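# Place the entire wire inside the bin

## Task

Get the whole wire into the bin so that every part of it sits lower than the bin's rim; do not let any of the wire dangle over the table edge, as that can count as a failure.

## Robot and tools

Robot and frame. Two arms, left_arm and right_arm, each with a two-finger parallel gripper and a wrist camera. Everything uses the scene frame: origin at table-top height, halfway between the nominal arm bases, +x pointing out over the table, +z up, and left_arm on the +y side (this is not the image left). Measured bases: left_arm at (+0.029, +0.282, 0) m, right_arm at (-0.015, -0.352, 0) m, rotated slightly about z. A gripper's fingers point along its own +z and open and close along its own y. end_effector_position is the point midway between the finger pads, just under 1 cm behind the tips.

execute_actions(actions, cameras). actions is a list of actions. Each action is a table of up to 15 rows, one row per 1/30 s step; if there are fewer rows, the last one is held for the remaining steps. Each row is one list of 14 numbers in [-1, 1] covering both arms, even if only one moves: left dx, dy, dz, rx, ry, rz, opening, then the same seven for right. dx..rz are offsets, not poses. They are measured from that arm's Hand target at the start of the action, along the scene axes, and the arm turns about its Hand target position. Every row counts from that same starting point, not from the previous row. Each new action or call starts from the current Hand target, so sending the same offset again moves further. Scale: 1.0 is 0.6 m or 180 degrees. rx, ry, rz together form one rotation vector. If dx, dy, dz has length over 1.0 it may be shortened. opening is absolute, not an offset: +1 fully open (about 87 mm between pads), +0.5 about 69 mm, 0 about 43 mm, -0.5 about 18 mm, -1 closed. Six zeros for an arm re-command its current Hand target. Since 0 for opening is itself a command, repeat an arm's present opening to leave its gripper unchanged. cameras: names, ["all"], or []; images come only when asked for or when actions is empty.

move(target, speed, blend, opening_speed, blocking, cameras). target is one 14-number row or a list of up to 15 such rows, in the same layout and scale as above. Every row is an offset from the Hand targets at the start of the move, not from the previous row. The grippers follow straight paths that finish together and last between 0.5 and 10 s; after 10 s all stop. speed is in m/s, from 0.002 to 2.9, default 0.25, with turning capped at twice that in rad/s. It can be one number or one per target. blend (m) rounds corners at intermediate targets; 0 means stop at each. opening_speed is the rate of change of the commanded opening per second on the -1..+1 scale, at least 0.2. blocking=false returns after about 0.5 s while the move continues. Paths do not avoid obstacles or the other arm. Faster moves lag, stray and hit harder. Avoid paths that pass close to an arm's own base, since they can flip its shoulder posture. The result adds a move: line: done (at rest within 10 mm and 2 degrees), off_target, moving, held, or fault, plus limits=paced (pose clipped) or limits=held (steps withheld).

wait(seconds 0 to 10) lets the scene run while commands are held. stop brakes a running move. zoom_image(camera, region [x0, y0, x1, y1] in pixels, at most 504 by 504) gives a closer view of the latest image from cam_high, cam_low, cam_left_wrist or cam_right_wrist. All images are 672x504. read_manual returns only licence text. finished_scene(scene) ends the current scene, using that scene's number; it cannot be undone.

Results. Each arm reports end_effector_position (m), end_effector_quat_wxyz, Hand target (your last commanded pose after clipping, which the next offsets count from), Tool commands, grip_measured (on the opening scale), Joint positions (gripper last, 0 closed to 1 open), Joint torques, Joint velocities (may just read within noise), and Motor temperatures. Action calls also list end_effector_position at some steps. Reported poses can be off by a few centimetres, more at long reach.

Control behaviour. Orientation commands are clipped to within 40 degrees of the measured orientation at each step. Friction and gravity can leave a gripper short, low or tilted. Small moves may not happen or may go sideways, so check position and orientation after each move and correct any tilt. Waiting does not close a gap; send the missing distance as a new offset. A blocked arm keeps pushing. To release it, command its target back beyond where the gripper actually is.

Gripping. Note grip_measured at first contact, then keep commanding about 0.04 below it for a firm hold, or less below for a lighter one. Closing fast can squeeze too hard.

Cameras. cam_high looks down from above and behind, at about (0.37, 0.46, 1.09). cam_low is low on the +y side, at about (0.01, 1.26, 0.48). Calibration matrices are given in OpenCV form, but may be off by a couple of degrees and millimetres. Wrist camera images can lag while the arm moves.

Avoid: dropping the wire or releasing it while it is moving, letting the wire or anything else leave the table or hang over its edge, fast impacts with the table, bin or fixtures, and hard pushes. Do not let the arms, grippers or wrist cameras touch each other, and never close one gripper on the other's fingers. Do not strain a camera cable. Do not hold a load or a stretched pose for long: motors warn at 75 °C (MOTOR HOT), at 90 °C the arm folds up and idles, and at 100 °C it goes limp. Something may occasionally nudge loose objects.

Each tool is called after "Call:" as name(argument=value, ...) on one line, values as JSON.

## Session

Call:
execute_actions(actions=[])

Scene clock: 0.00 s.
left_arm: end_effector_position=(+0.3458, +0.2181, +0.2254) grip_measured=+0.998 end_effector_quat_wxyz=(+0.569, -0.266, +0.747, -0.217) | right_arm: end_effector_position=(+0.2234, -0.1913, +0.2309) grip_measured=+1.000 end_effector_quat_wxyz=(+0.629, +0.193, +0.722, +0.212)
Joint positions: left_arm=[-0.207 0.8 0.631 -0.096 -0.178 -0.756 0.999] | right_arm=[1.088 0.715 0.536 -0.038 0.992 0.77 1]
Joint velocities: within noise
Joint torques (N m): no reading
Motor temperatures (°C): left_arm=[19 27 25 22 20 18 20] | right_arm=[21 24 24 21 20 20 20]
Heat: left arm: 27 °C; right arm: 24 °C.
Hand target: left_arm +0.3480, +0.2182, +0.2377; +0.581, -0.265, +0.737, -0.223 | right_arm +0.2233, -0.1913, +0.2321; +0.629, +0.193, +0.722, +0.213
Tool commands: left_gripper/opening=+1.0 right_gripper/opening=+1.0
camera_calibration:
cam_left_wrist: T_world_to_cam=[[0.160697, -0.747546, 0.644477, -0.0437401], [-0.873788, -0.411398, -0.259317, 0.471329], [0.458988, -0.521466, -0.719308, 0.259682], [0, 0, 0, 1]] pos_world=[0.299679, 0.296621, 0.337204]
cam_right_wrist: T_world_to_cam=[[-0.012041, -0.828963, -0.559174, -0.028777], [-0.846925, 0.305741, -0.435017, 0.368436], [0.531575, 0.468341, -0.705751, 0.282775], [0, 0, 0, 1]] pos_world=[0.161375, -0.268936, 0.343753]

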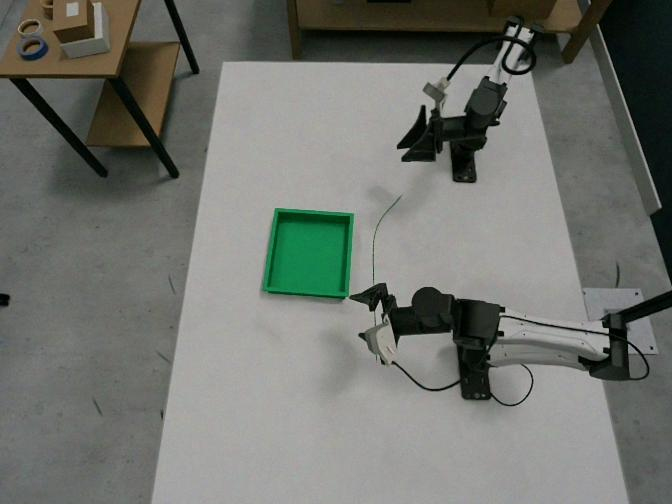

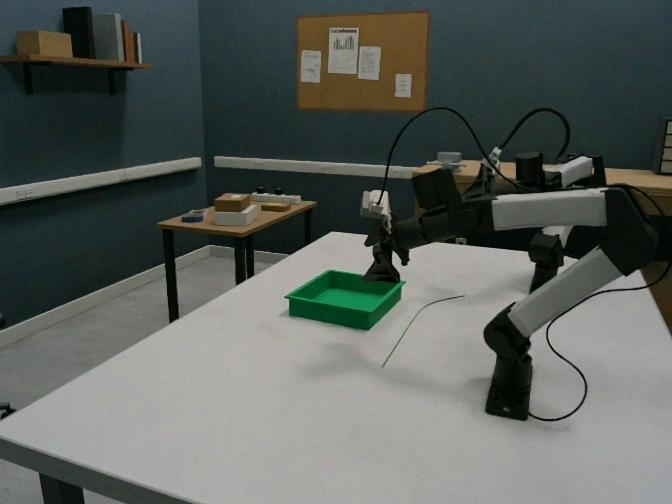

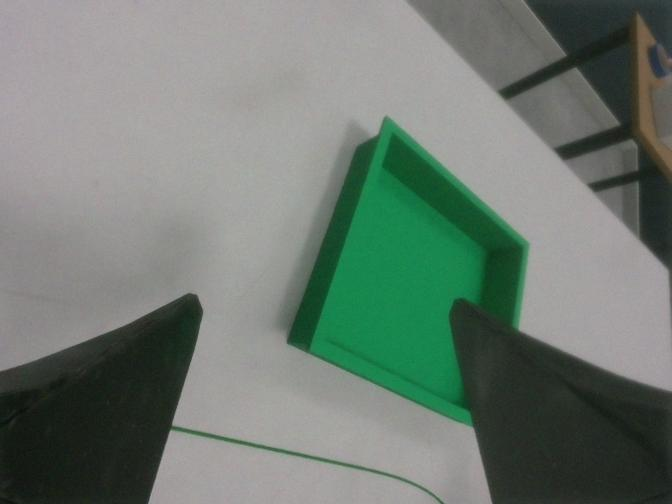

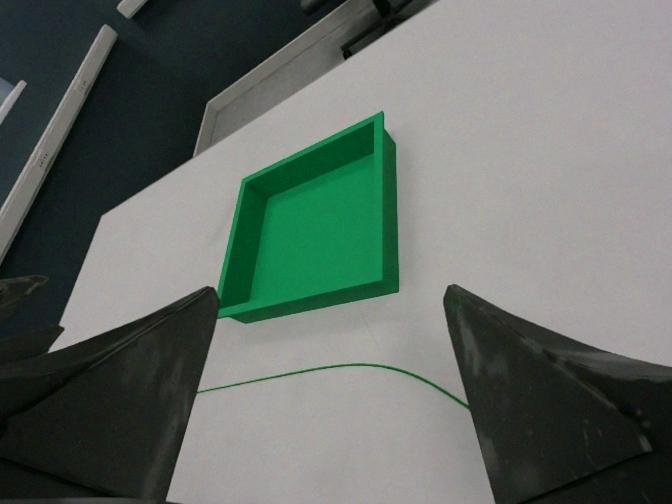

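Call:
move(target=[-0.133,0.053,-0.096,0.472,0.210,-0.588,0.2,-0.039,0.06,-0.087,-0.361,0.346,0.380,0.2], cameras=["all"], speed=0.4)

Scene clock: 8.97 s.
left_arm: end_effector_position=(+0.2703, +0.2490, +0.1762) grip_measured=+0.200 end_effector_quat_wxyz=(+0.012, +0.701, +0.713, +0.000) | right_arm: end_effector_position=(+0.2000, -0.1590, +0.1784) grip_measured=+0.200 end_effector_quat_wxyz=(+0.005, -0.456, +0.890, -0.005)
Joint positions: left_arm=[-0.29 1.496 1.453 -1.508 0.011 1.264 0.6] | right_arm=[0.786 1.809 1.801 -1.555 0.013 -0.182 0.6]
Joint torques (N m): left_arm=[-0.46 -4.1 7.58 -0.08 0.01 0.17] | right_arm=[0.49 -6.11 6.8 0.35 -0.06 -0.14]
Heat: left arm: 28 °C; right arm: 26 °C.
Hand target: left_arm +0.2683, +0.2500, +0.1801; +0.001, +0.707, +0.708, +0.000 | right_arm +0.1998, -0.1551, +0.1800; +0.001, -0.462, +0.887, +0.000
Off the commanded pose: left_arm 0.005 m, 2 deg | right_arm 0.004 m, 1 deg.
move: done
camera_calibration:
cam_left_wrist: T_world_to_cam=[[-0.998913, -0.0413893, -0.0214267, 0.27821], [-0.0432584, 0.652259, 0.756761, -0.263097], [-0.0173461, 0.756865, -0.65334, 0.0738753], [0, 0, 0, 1]] pos_world=[0.267808, 0.127208, 0.253328]
cam_right_wrist: T_world_to_cam=[[0.805951, -0.591843, 0.0128056, -0.259635], [-0.38863, -0.512658, 0.765604, -0.120048], [-0.446552, -0.622016, -0.643185, 0.254098], [0, 0, 0, 1]] pos_world=[0.276067, -0.057154, 0.258666]

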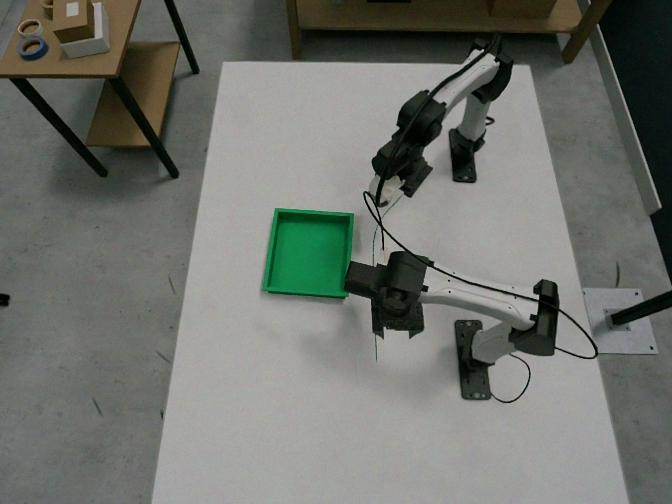

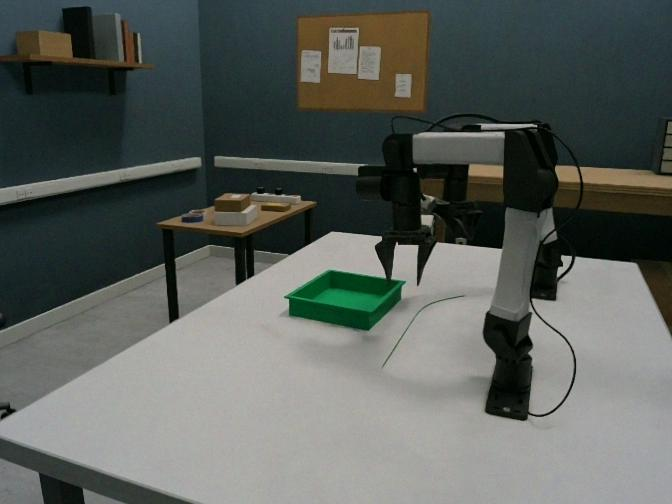

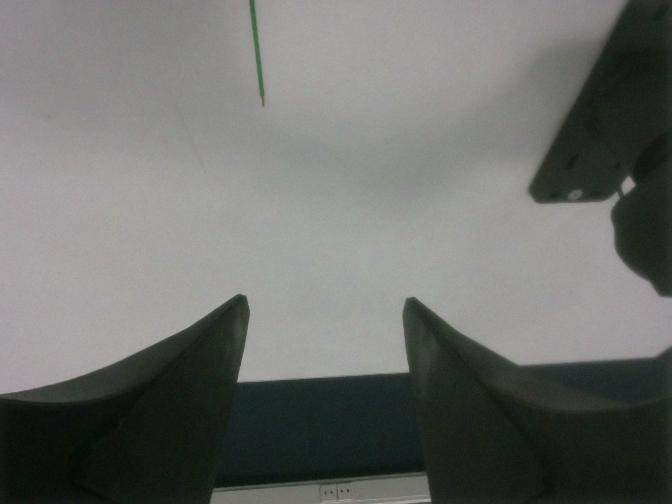

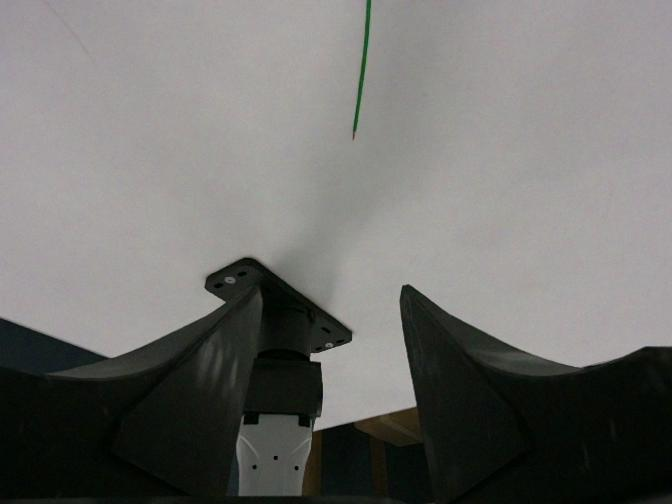

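Call:
move(target=[0.075,-0.04,-0.25,0,0,0,0.2,0.03,-0.023,-0.25,0,0,0,0.2], cameras=["all"])

Scene clock: 11.87 s.
left_arm: end_effector_position=(+0.3142, +0.2261, +0.0329) grip_measured=+0.200 end_effector_quat_wxyz=(+0.006, +0.707, +0.707, -0.003) | right_arm: end_effector_position=(+0.2197, -0.1684, +0.0373) grip_measured=+0.200 end_effector_quat_wxyz=(+0.008, -0.460, +0.888, -0.005)
Joint positions: left_arm=[-0.323 1.737 1.128 -0.954 0.01 1.247 0.6] | right_arm=[0.727 1.859 1.298 -0.996 0.013 -0.25 0.6]
Joint torques (N m): left_arm=[-0.53 -6.28 4.94 0.32 0.02 -0.01] | right_arm=[-0.18 -6.78 3.77 0.63 -0.07 -0.13]
Heat: left arm: 28 °C; right arm: 26 °C.
Hand target: left_arm +0.3132, +0.2260, +0.0301; +0.001, +0.707, +0.707, +0.000 | right_arm +0.2179, -0.1690, +0.0299; +0.000, -0.462, +0.887, +0.000
Off the commanded pose: left_arm 0.003 m, 1 deg | right_arm 0.008 m, 1 deg.
move: done
camera_calibration:
cam_left_wrist: T_world_to_cam=[[-0.999625, -0.0257886, -0.00919483, 0.314301], [-0.0237454, 0.64943, 0.76005, -0.143378], [-0.0136293, 0.759984, -0.649799, -0.00356261], [0, 0, 0, 1]] pos_world=[0.31073, 0.103927, 0.109549]
cam_right_wrist: T_world_to_cam=[[0.810365, -0.585739, 0.0147449, -0.279313], [-0.388472, -0.518268, 0.761897, -0.0100727], [-0.438632, -0.623143, -0.64753, 0.16461], [0, 0, 0, 1]] pos_world=[0.294636, -0.0662497, 0.118383]

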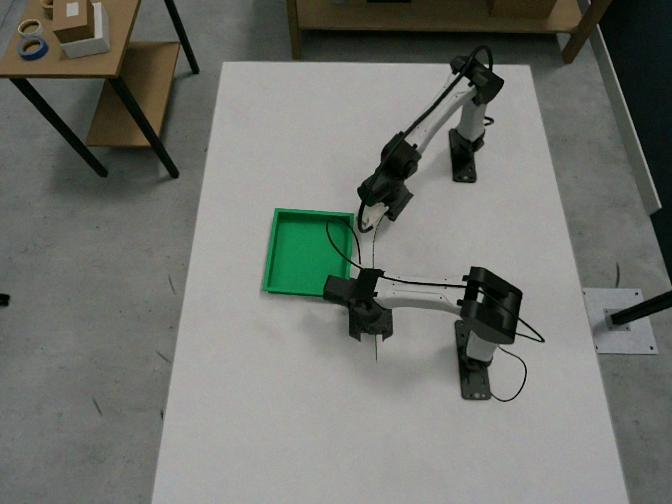

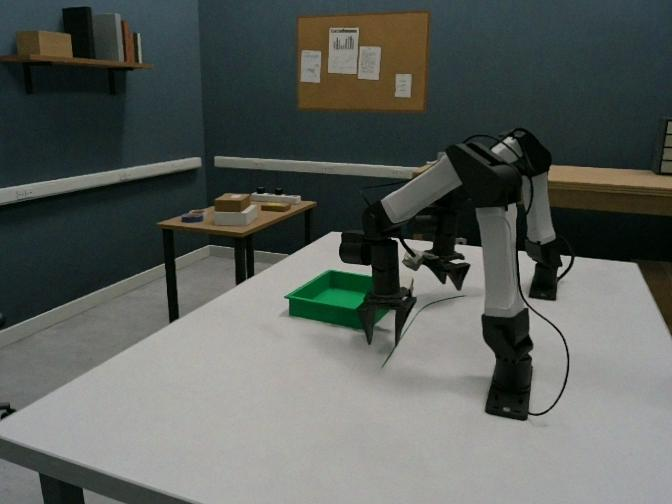

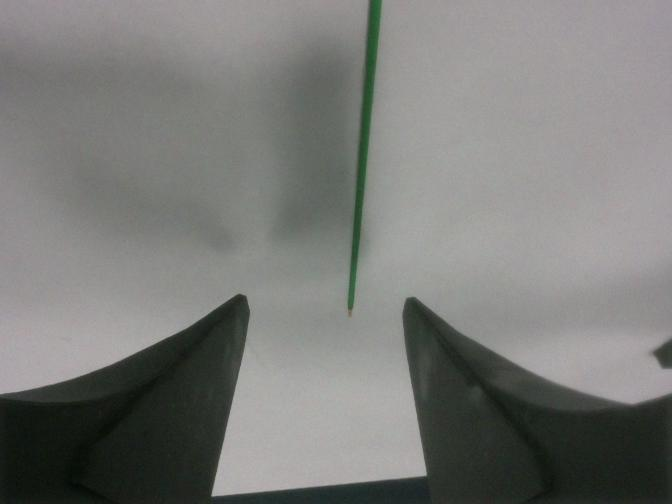

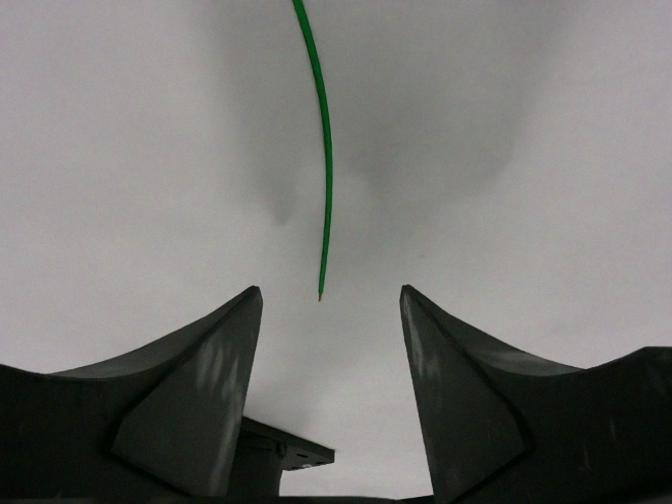

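Call:
move(target=[-0.023,0,-0.031,0,0,0,0.2,-0.01,-0.002,-0.039,0,0,0,0.2], cameras=["all"], speed=0.08)

Call:
zoom_image(camera="cam_low", region=[340, 210, 500, 370])

Scene clock: 13.67 s.
left_arm: end_effector_position=(+0.2998, +0.2263, +0.0105) grip_measured=+0.200 end_effector_quat_wxyz=(-0.001, +0.707, +0.708, -0.006) | right_arm: end_effector_position=(+0.2168, -0.1709, +0.0154) grip_measured=+0.200 end_effector_quat_wxyz=(+0.011, -0.460, +0.888, -0.004)
Joint positions: left_arm=[-0.338 1.737 1.03 -0.87 0.01 1.232 0.6] | right_arm=[0.727 1.869 1.22 -0.902 0.013 -0.25 0.6]
Joint torques (N m): left_arm=[-0.55 -7.64 4.52 0.27 0.02 -0.02] | right_arm=[0.59 -6.37 3.49 0.67 -0.06 -0.03]
Heat: left arm: 28 °C; right arm: 26 °C.
Hand target: left_arm +0.2993, +0.2260, +0.0115; +0.001, +0.707, +0.707, +0.000 | right_arm +0.2118, -0.1703, +0.0065; +0.000, -0.462, +0.887, +0.000
Off the commanded pose: left_arm 0.001 m, 1 deg | right_arm 0.010 m, 1 deg.
move: done
camera_calibration:
cam_left_wrist: T_world_to_cam=[[-0.999649, -0.026143, 0.00420194, 0.299676], [-0.0136822, 0.645866, 0.763328, -0.129072], [-0.0226696, 0.763003, -0.645998, -0.0165519], [0, 0, 0, 1]] pos_world=[0.297429, 0.103827, 0.0865724]
cam_right_wrist: T_world_to_cam=[[0.810322, -0.585762, 0.0161616, -0.27809], [-0.391803, -0.521085, 0.758262, 0.00445425], [-0.435739, -0.620769, -0.65175, 0.147422], [0, 0, 0, 1]] pos_world=[0.291325, -0.0690584, 0.0971992]

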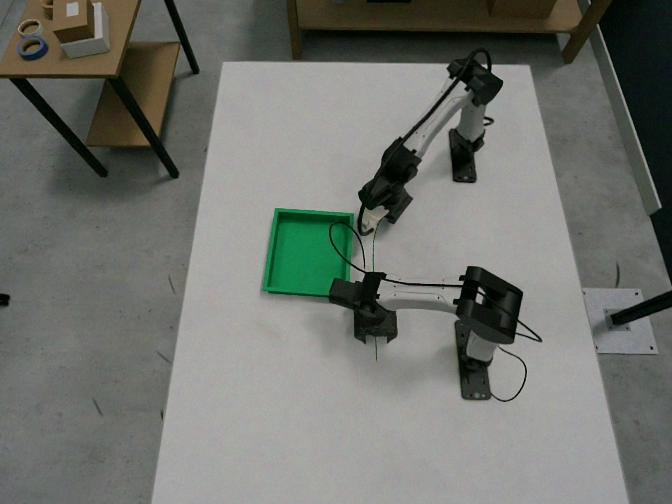

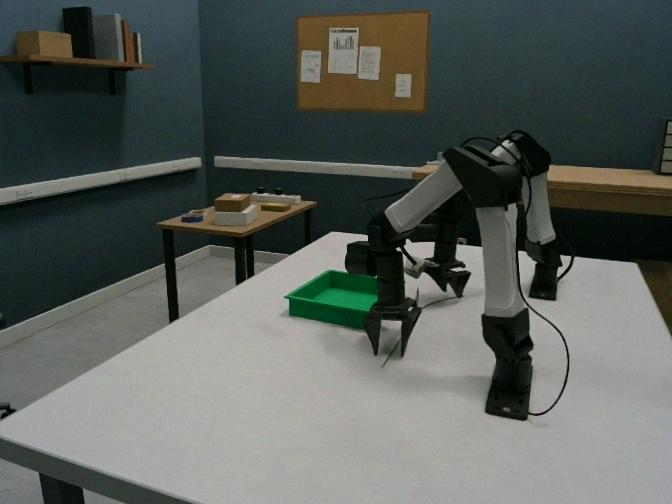

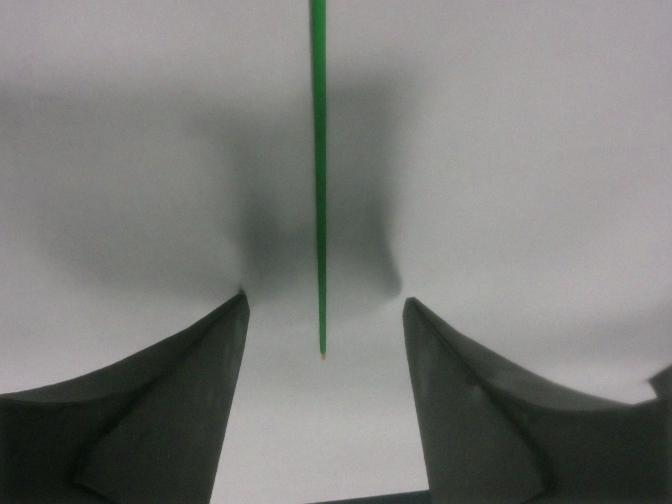

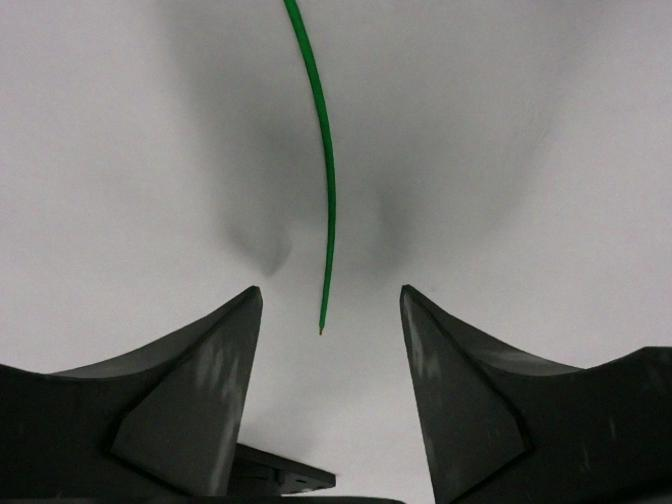

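Scaled by 3.150 from the camera's 672x504 image, which has a finer 960x720 frame.

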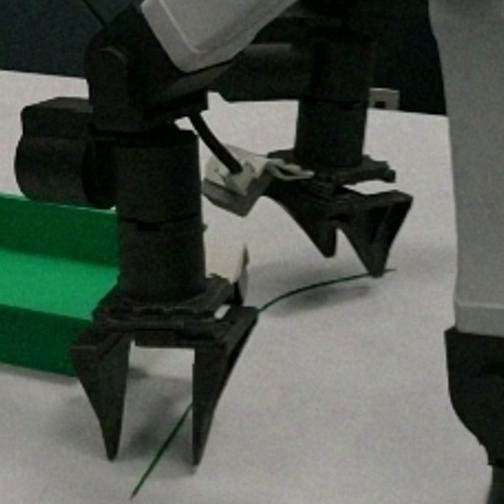

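Call:
move(target=[0,0,-0.006,0,0,0,0.2,0,0,-0.013,0,0,0,0.2], cameras=["cam_left_wrist","cam_right_wrist"], speed=0.03)

Scene clock: 14.93 s.
left_arm: end_effector_position=(+0.3010, +0.2262, +0.0100) grip_measured=+0.200 end_effector_quat_wxyz=(+0.001, +0.707, +0.708, -0.003) | right_arm: end_effector_position=(+0.2174, -0.1704, +0.0083) grip_measured=+0.200 end_effector_quat_wxyz=(+0.012, -0.460, +0.888, -0.004)
Joint positions: left_arm=[-0.339 1.737 1.027 -0.862 0.006 1.23 0.6] | right_arm=[0.727 1.881 1.205 -0.873 0.013 -0.25 0.6]
Joint torques (N m): left_arm=[-0.46 -7.04 4.04 0.34 0.06 0.01] | right_arm=[0.61 -6.24 3.28 0.66 -0.08 -0.04]
Heat: left arm: 28 °C; right arm: 26 °C.
Hand target: left_arm +0.2994, +0.2260, +0.0079; +0.001, +0.707, +0.707, +0.000 | right_arm +0.2119, -0.1702, -0.0012; +0.001, -0.462, +0.887, +0.000
Off the commanded pose: left_arm 0.003 m, 0 deg | right_arm 0.011 m, 1 deg.
move: off_target (right_arm)
camera_calibration:
cam_left_wrist: T_world_to_cam=[[-0.999657, -0.0260858, -0.00215649, 0.300916], [-0.0184664, 0.644475, 0.764403, -0.126917], [-0.0185503, 0.764181, -0.644736, -0.0182972], [0, 0, 0, 1]] pos_world=[0.29813, 0.103627, 0.0858678]
cam_right_wrist: T_world_to_cam=[[0.810301, -0.585775, 0.0167086, -0.278111], [-0.393103, -0.522191, 0.756826, 0.0104762], [-0.434605, -0.619826, -0.653402, 0.143231], [0, 0, 0, 1]] pos_world=[0.291721, -0.0686619, 0.0903056]
Images, in order (width x height): cam_left_wrist 672x504, cam_right_wrist 672x504.

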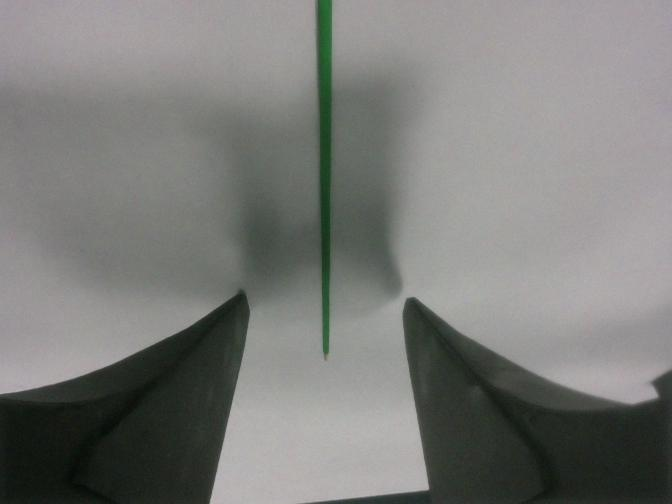

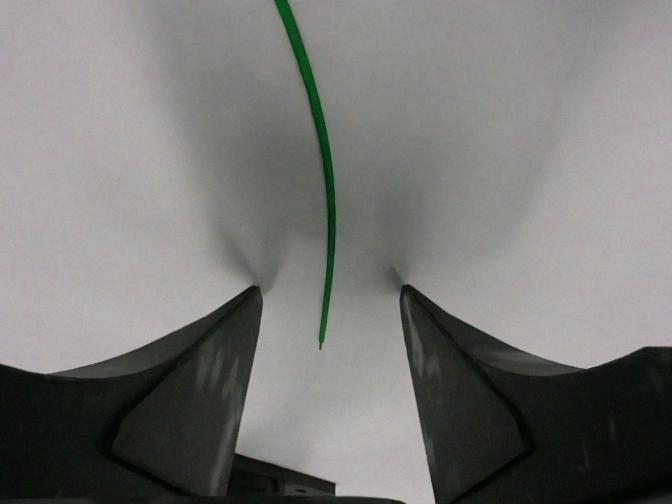

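Call:
move(target=[[0,0,-0.007,0,0,0,0.2,0,0,0,0,0,0,0.2],[0,0,-0.007,0,0,0,-1,0,0,0,0,0,0,-1]], cameras=["cam_left_wrist","cam_right_wrist"], speed=0.03, opening_speed=1)

Scene clock: 17.23 s.
left_arm: end_effector_position=(+0.3081, +0.2261, +0.0082) grip_measured=-0.968 end_effector_quat_wxyz=(+0.012, +0.706, +0.708, +0.010) | right_arm: end_effector_position=(+0.2175, -0.1703, +0.0083) grip_measured=-0.970 end_effector_quat_wxyz=(+0.013, -0.460, +0.888, -0.004)
Joint positions: left_arm=[-0.339 1.737 1.018 -0.821 -0.007 1.228 0.016] | right_arm=[0.727 1.881 1.205 -0.872 0.013 -0.25 0.015]
Joint torques (N m): left_arm=[-0.39 -6.34 4.07 0.15 0.22 0.04] | right_arm=[0.59 -6.27 3.37 0.66 -0.09 -0.04]
Heat: left arm: 28 °C; right arm: 26 °C.
Hand target: left_arm +0.2995, +0.2259, +0.0037; +0.001, +0.707, +0.707, +0.000 | right_arm +0.2119, -0.1702, -0.0012; +0.001, -0.462, +0.887, +0.000
Off the commanded pose: left_arm 0.010 m, 2 deg | right_arm 0.011 m, 1 deg.
move: off_target (right_arm); target 2's new opening was sent with right_arm's hand 0.011 m and 1 deg from that target
camera_calibration:
cam_left_wrist: T_world_to_cam=[[-0.998922, -0.0285634, -0.036587, 0.308612], [-0.0463864, 0.642611, 0.764787, -0.116305], [0.0016663, 0.76566, -0.643243, -0.0258207], [0, 0, 0, 1]] pos_world=[0.302928, 0.103324, 0.0836311]
cam_right_wrist: T_world_to_cam=[[0.810323, -0.58574, 0.016873, -0.278212], [-0.393516, -0.52261, 0.756323, 0.010574], [-0.43419, -0.619506, -0.653981, 0.143293], [0, 0, 0, 1]] pos_world=[0.291819, -0.0686631, 0.0904079]
Images, in order (width x height): cam_left_wrist 672x504, cam_right_wrist 672x504.

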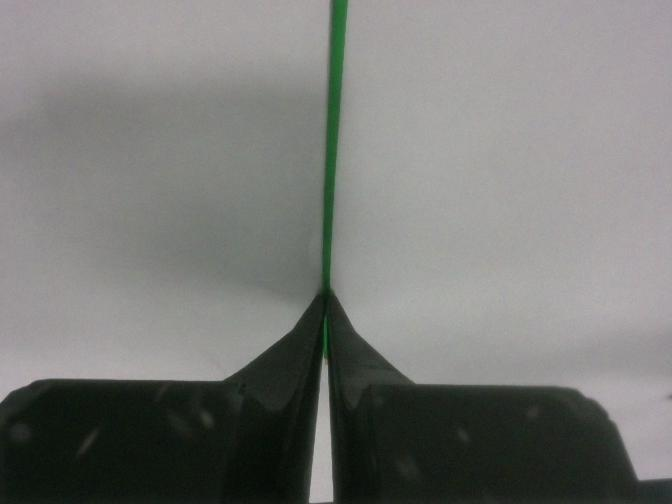

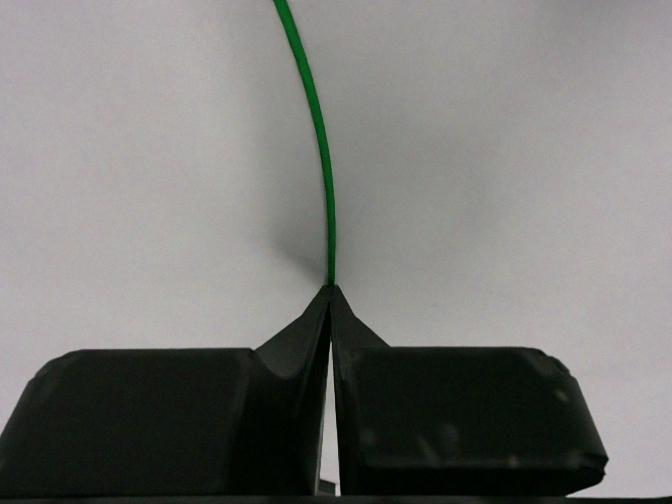

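Call:
move(target=[0.014,0,0.28,0,0,0,-1,0.009,0,0.29,0,0,0,-1], cameras=["all"], speed=0.15)

Call:
zoom_image(camera="cam_low", region=[260, 170, 500, 370])

Scene clock: 19.50 s.
left_arm: end_effector_position=(+0.3100, +0.2254, +0.1625) grip_measured=-0.968 end_effector_quat_wxyz=(-0.004, +0.706, +0.708, +0.002) | right_arm: end_effector_position=(+0.2168, -0.1710, +0.1682) grip_measured=-0.970 end_effector_quat_wxyz=(+0.000, -0.461, +0.888, -0.007)
Joint positions: left_arm=[-0.339 1.68 1.582 -1.477 -0.007 1.228 0.016] | right_arm=[0.727 1.829 1.782 -1.528 0.013 -0.251 0.015]
Joint torques (N m): left_arm=[0.34 -7.65 8.01 -0.15 0.2 0.14] | right_arm=[-0.35 -7.43 6.56 0.33 -0.09 -0.12]
Heat: left arm: 29 °C; right arm: 26 °C.
Hand target: left_arm +0.3078, +0.2259, +0.1717; +0.001, +0.707, +0.707, +0.000 | right_arm +0.2173, -0.1702, +0.1727; +0.000, -0.462, +0.887, +0.000
Off the commanded pose: left_arm 0.009 m, 1 deg | right_arm 0.005 m, 1 deg.
move: done
camera_calibration:
cam_left_wrist: T_world_to_cam=[[-0.999593, -0.0282932, -0.00354008, 0.311017], [-0.0206699, 0.633484, 0.77348, -0.241083], [-0.0196416, 0.773238, -0.633811, 0.0773334], [0, 0, 0, 1]] pos_world=[0.307426, 0.101725, 0.236588]
cam_right_wrist: T_world_to_cam=[[0.811438, -0.584343, 0.0105705, -0.279639], [-0.37741, -0.510102, 0.772889, -0.115107], [-0.44624, -0.631141, -0.634453, 0.244479], [0, 0, 0, 1]] pos_world=[0.292563, -0.0678202, 0.247031]

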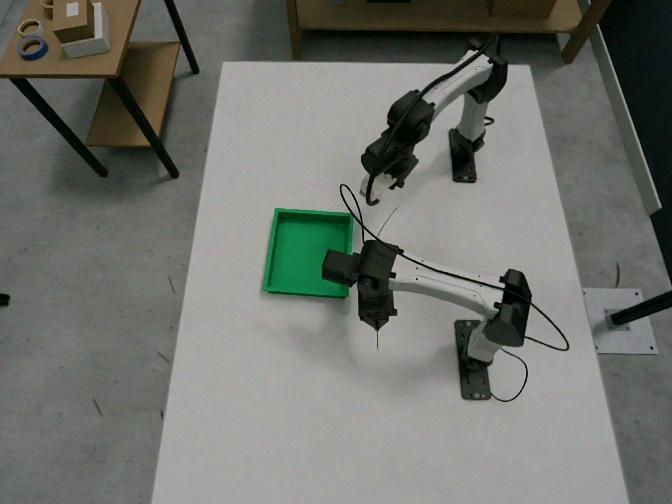

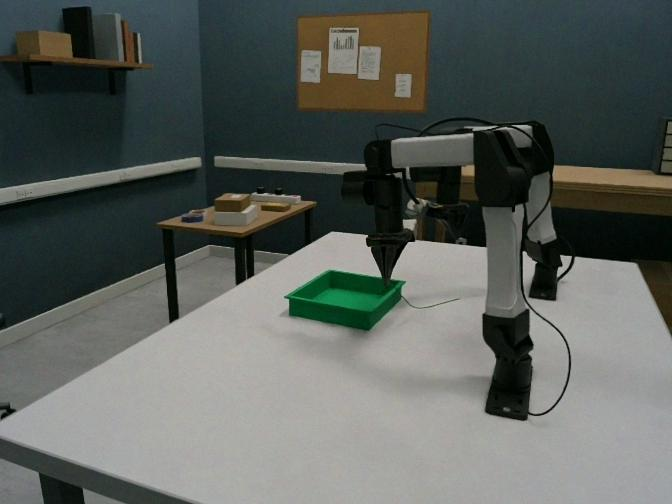

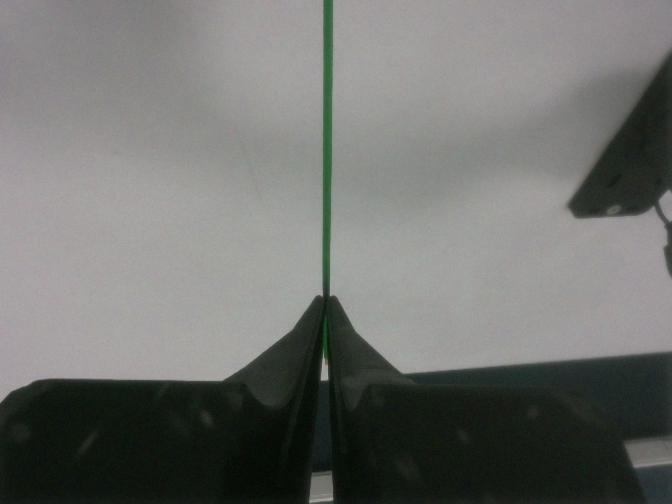

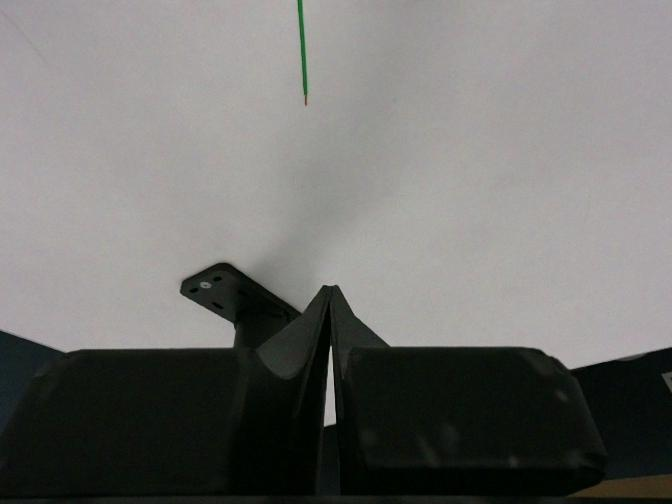

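Scaled by 2.100 from the camera's 672x504 image, which has a finer 960x720 frame.

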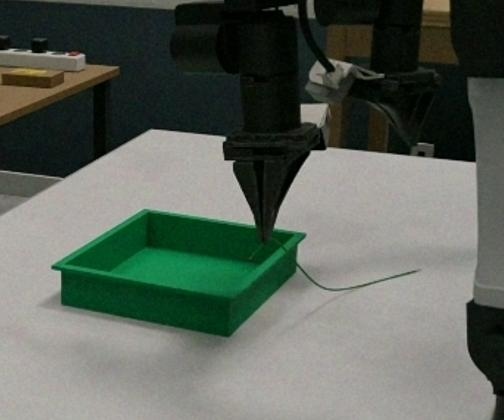

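Call:
move(target=[0,0,0,0,0,0,-1,0.015,0.065,-0.248,0,0,0,0.2], cameras=["cam_low","cam_right_wrist"])

Call:
zoom_image(camera="cam_low", region=[260, 170, 500, 370])

Scene clock: 22.33 s.
left_arm: end_effector_position=(+0.3100, +0.2255, +0.1625) grip_measured=-0.968 end_effector_quat_wxyz=(-0.004, +0.706, +0.708, +0.002) | right_arm: end_effector_position=(+0.2262, -0.1359, +0.0322) grip_measured=+0.200 end_effector_quat_wxyz=(-0.001, -0.465, +0.885, -0.007)
Joint positions: left_arm=[-0.339 1.68 1.582 -1.478 -0.007 1.228 0.016] | right_arm=[0.784 1.98 1.44 -1.038 0.013 -0.203 0.6]
Joint torques (N m): left_arm=[0.31 -7.68 8.03 -0.11 0.21 0.14] | right_arm=[0.32 -7.65 3.92 0.77 -0.07 0.04]
Heat: left arm: 29 °C; right arm: 27 °C.
Hand target: left_arm +0.3078, +0.2259, +0.1717; +0.001, +0.707, +0.707, +0.000 | right_arm +0.2263, -0.1311, +0.0239; +0.000, -0.462, +0.887, +0.000
Off the commanded pose: left_arm 0.009 m, 1 deg | right_arm 0.010 m, 1 deg.
move: done
camera_calibration:
cam_right_wrist: T_world_to_cam=[[0.817021, -0.576517, 0.0102159, -0.265561], [-0.371053, -0.512118, 0.774632, 0.00971171], [-0.441357, -0.636681, -0.63233, 0.182552], [0, 0, 0, 1]] pos_world=[0.301143, -0.0318997, 0.110623]
Images, in order (width x height): cam_low 672x504, cam_right_wrist 672x504.

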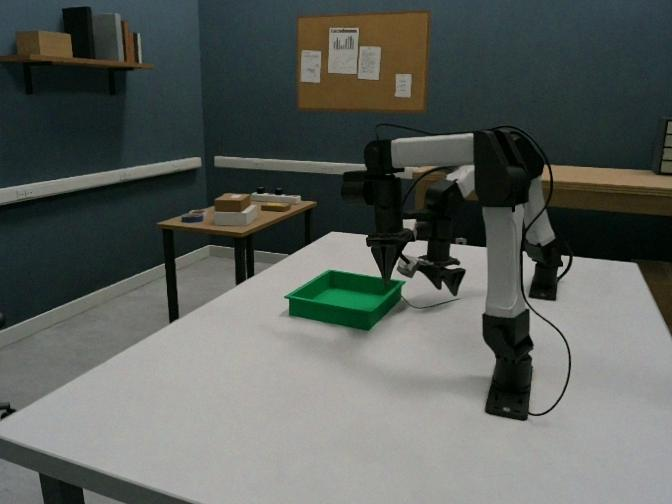

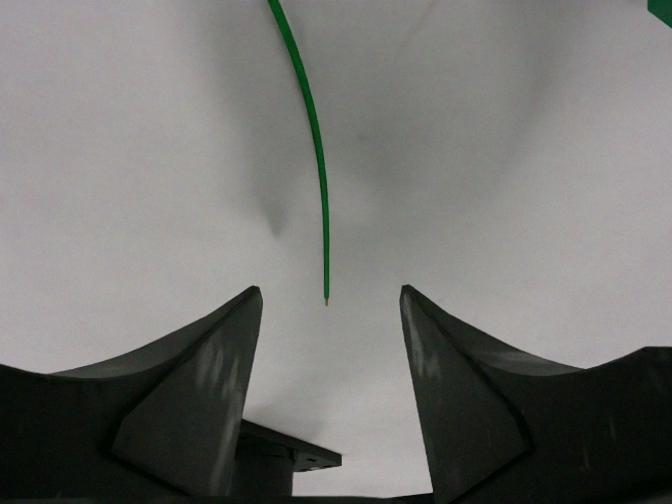

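Scaled by 2.100 from the camera's 672x504 image, which has a finer 960x720 frame.

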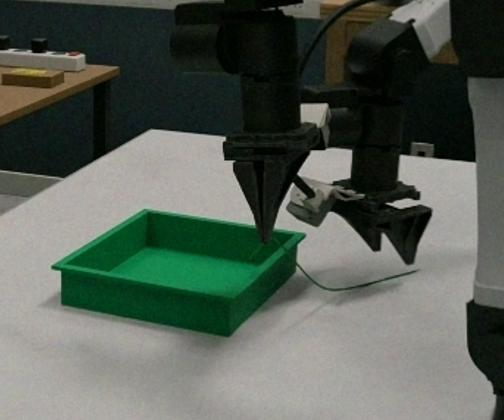

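Call:
move(target=[[0,0,0,0,0,0,-1,0,0.003,-0.06,0,0,0,0.2],[0,0,0,0,0,0,-1,0,0.003,-0.06,0,0,0,-1]], cameras=["cam_right_wrist"], speed=0.04, opening_speed=1)

Call:
zoom_image(camera="cam_right_wrist", region=[250, 200, 410, 400])

Scene clock: 25.27 s.
left_arm: end_effector_position=(+0.3100, +0.2255, +0.1625) grip_measured=-0.968 end_effector_quat_wxyz=(-0.004, +0.706, +0.708, +0.002) | right_arm: end_effector_position=(+0.2271, -0.1297, +0.0057) grip_measured=-0.938 end_effector_quat_wxyz=(+0.006, -0.464, +0.886, +0.001)
Joint positions: left_arm=[-0.339 1.68 1.582 -1.478 -0.007 1.228 0.016] | right_arm=[0.789 2.014 1.381 -0.927 0.001 -0.196 0.031]
Joint torques (N m): left_arm=[0.31 -7.69 8.01 -0.12 0.2 0.15] | right_arm=[0.25 -6.37 2.73 0.95 0.04 0.01]
Heat: left arm: 29 °C; right arm: 27 °C.
Hand target: left_arm +0.3078, +0.2259, +0.1717; +0.001, +0.707, +0.707, +0.000 | right_arm +0.2263, -0.1294, -0.0120; +0.001, -0.462, +0.887, +0.000
Off the commanded pose: left_arm 0.009 m, 1 deg | right_arm 0.018 m, 1 deg.
move: off_target (right_arm); target 2's new opening was sent with right_arm's hand 0.019 m and 1 deg from that target
camera_calibration:
cam_right_wrist: T_world_to_cam=[[0.815448, -0.578827, 0.00217609, -0.262271], [-0.376524, -0.527582, 0.761503, 0.0330234], [-0.43963, -0.621785, -0.648158, 0.171815], [0, 0, 0, 1]] pos_world=[0.301837, -0.0275545, 0.0867867]
Images, in order (width x height): cam_right_wrist 672x504.

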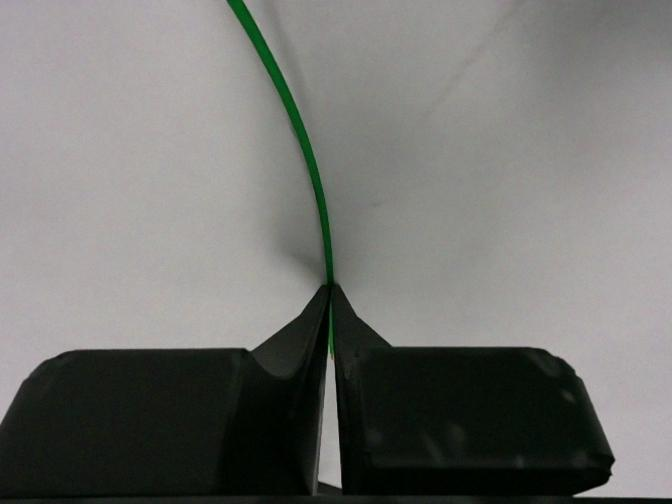

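Scaled by 2.520 from the camera's 672x504 image, which has a finer 960x720 frame.

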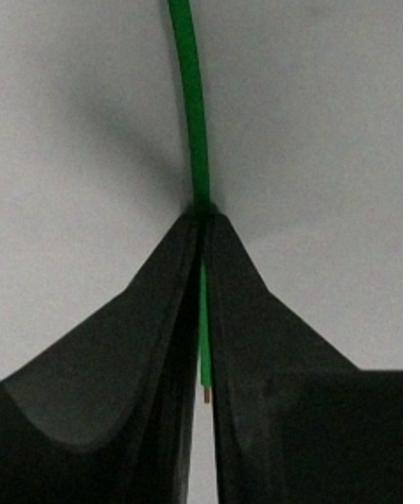

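Call:
move(target=[[0,0,0.05,0,0,0,-1,0,0,0.3,0,0,0,-1],[0.187,-0.11,0.08,0,0,0.333,-1,0.223,0,0.387,0,0,-0.25,-1]], cameras=["all"], speed=0.15, blend=0.04)

Call:
zoom_image(camera="cam_low", region=[260, 170, 500, 370])

Scene clock: 32.57 s.
left_arm: end_effector_position=(+0.4294, +0.1538, +0.2197) grip_measured=-0.968 end_effector_quat_wxyz=(+0.174, +0.266, +0.948, -0.007) | right_arm: end_effector_position=(+0.3580, -0.1309, +0.2237) grip_measured=-0.938 end_effector_quat_wxyz=(+0.165, -0.085, +0.980, +0.072)
Joint positions: left_arm=[-0.333 2.107 2.397 -1.511 -0.007 0.215 0.016] | right_arm=[0.525 2.193 2.556 -1.572 0.001 0.331 0.031]
Joint torques (N m): left_arm=[0.54 -9.11 8.16 0.18 0.04 -0.05] | right_arm=[-0.25 -8.06 6.37 0.99 -0.02 0.01]
Heat: left arm: 30 °C; right arm: 27 °C.
Hand target: left_arm +0.4200, +0.1600, +0.2198; +0.001, +0.259, +0.966, +0.000 | right_arm +0.3602, -0.1294, +0.2200; +0.000, -0.087, +0.996, -0.001
Off the commanded pose: left_arm 0.011 m, 20 deg | right_arm 0.004 m, 21 deg.
joint sent to its limit (left arm) — joint 4 (wrist pitch), lower limit. The joint targets are off in orientation, not in position.
joint sent to its limit (right arm) — joint 4 (wrist pitch), lower limit. The joint targets are off in orientation, not in position.
move: off_target (left_arm, right_arm)
camera_calibration:
cam_left_wrist: T_world_to_cam=[[-0.485285, -0.870981, -0.0767481, 0.353356], [-0.771584, 0.385302, 0.506162, 0.181858], [-0.411286, 0.30485, -0.859017, 0.460993], [0, 0, 0, 1]] pos_world=[0.501397, 0.0971622, 0.331071]
cam_right_wrist: T_world_to_cam=[[0.18135, -0.976249, -0.118536, -0.1683], [-0.835215, -0.216529, 0.505501, 0.177795], [-0.519161, 0.00733064, -0.854645, 0.526955], [0, 0, 0, 1]] pos_world=[0.452593, -0.129668, 0.340534]

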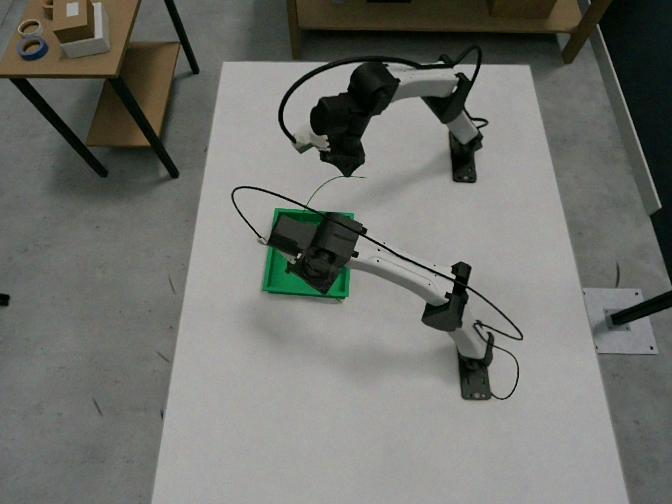

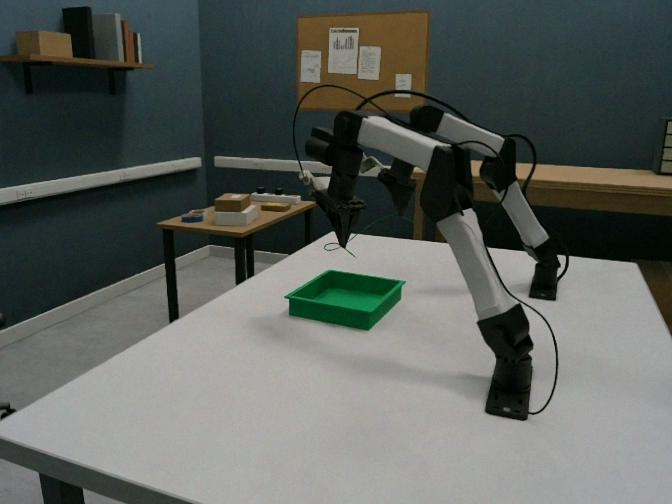

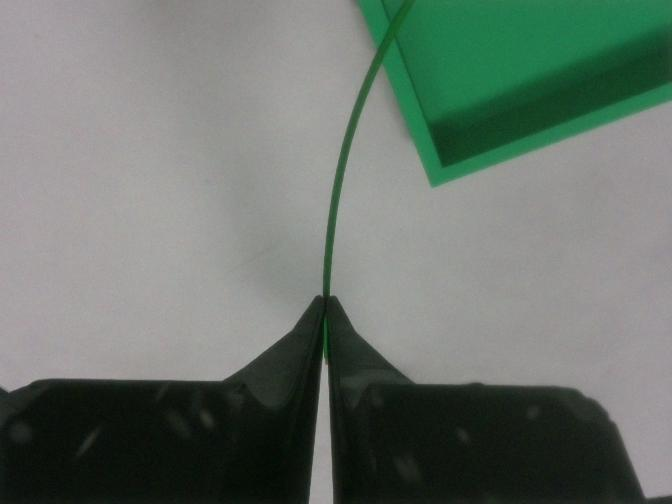

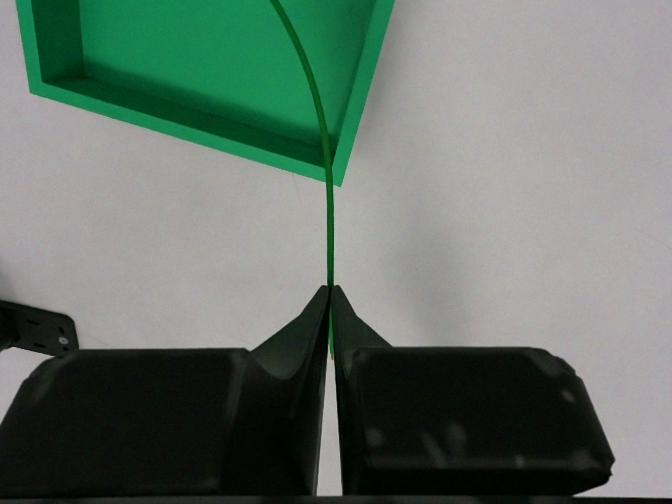

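Scaled by 2.100 from the camera's 672x504 image, which has a finer 960x720 frame.

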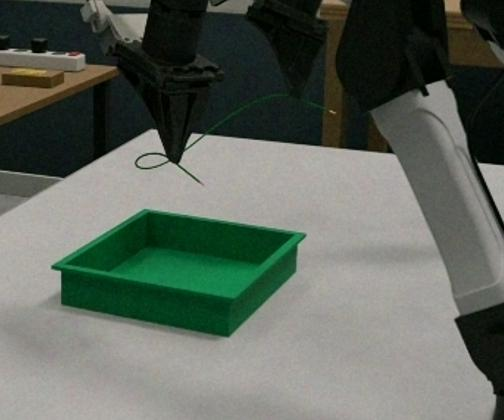

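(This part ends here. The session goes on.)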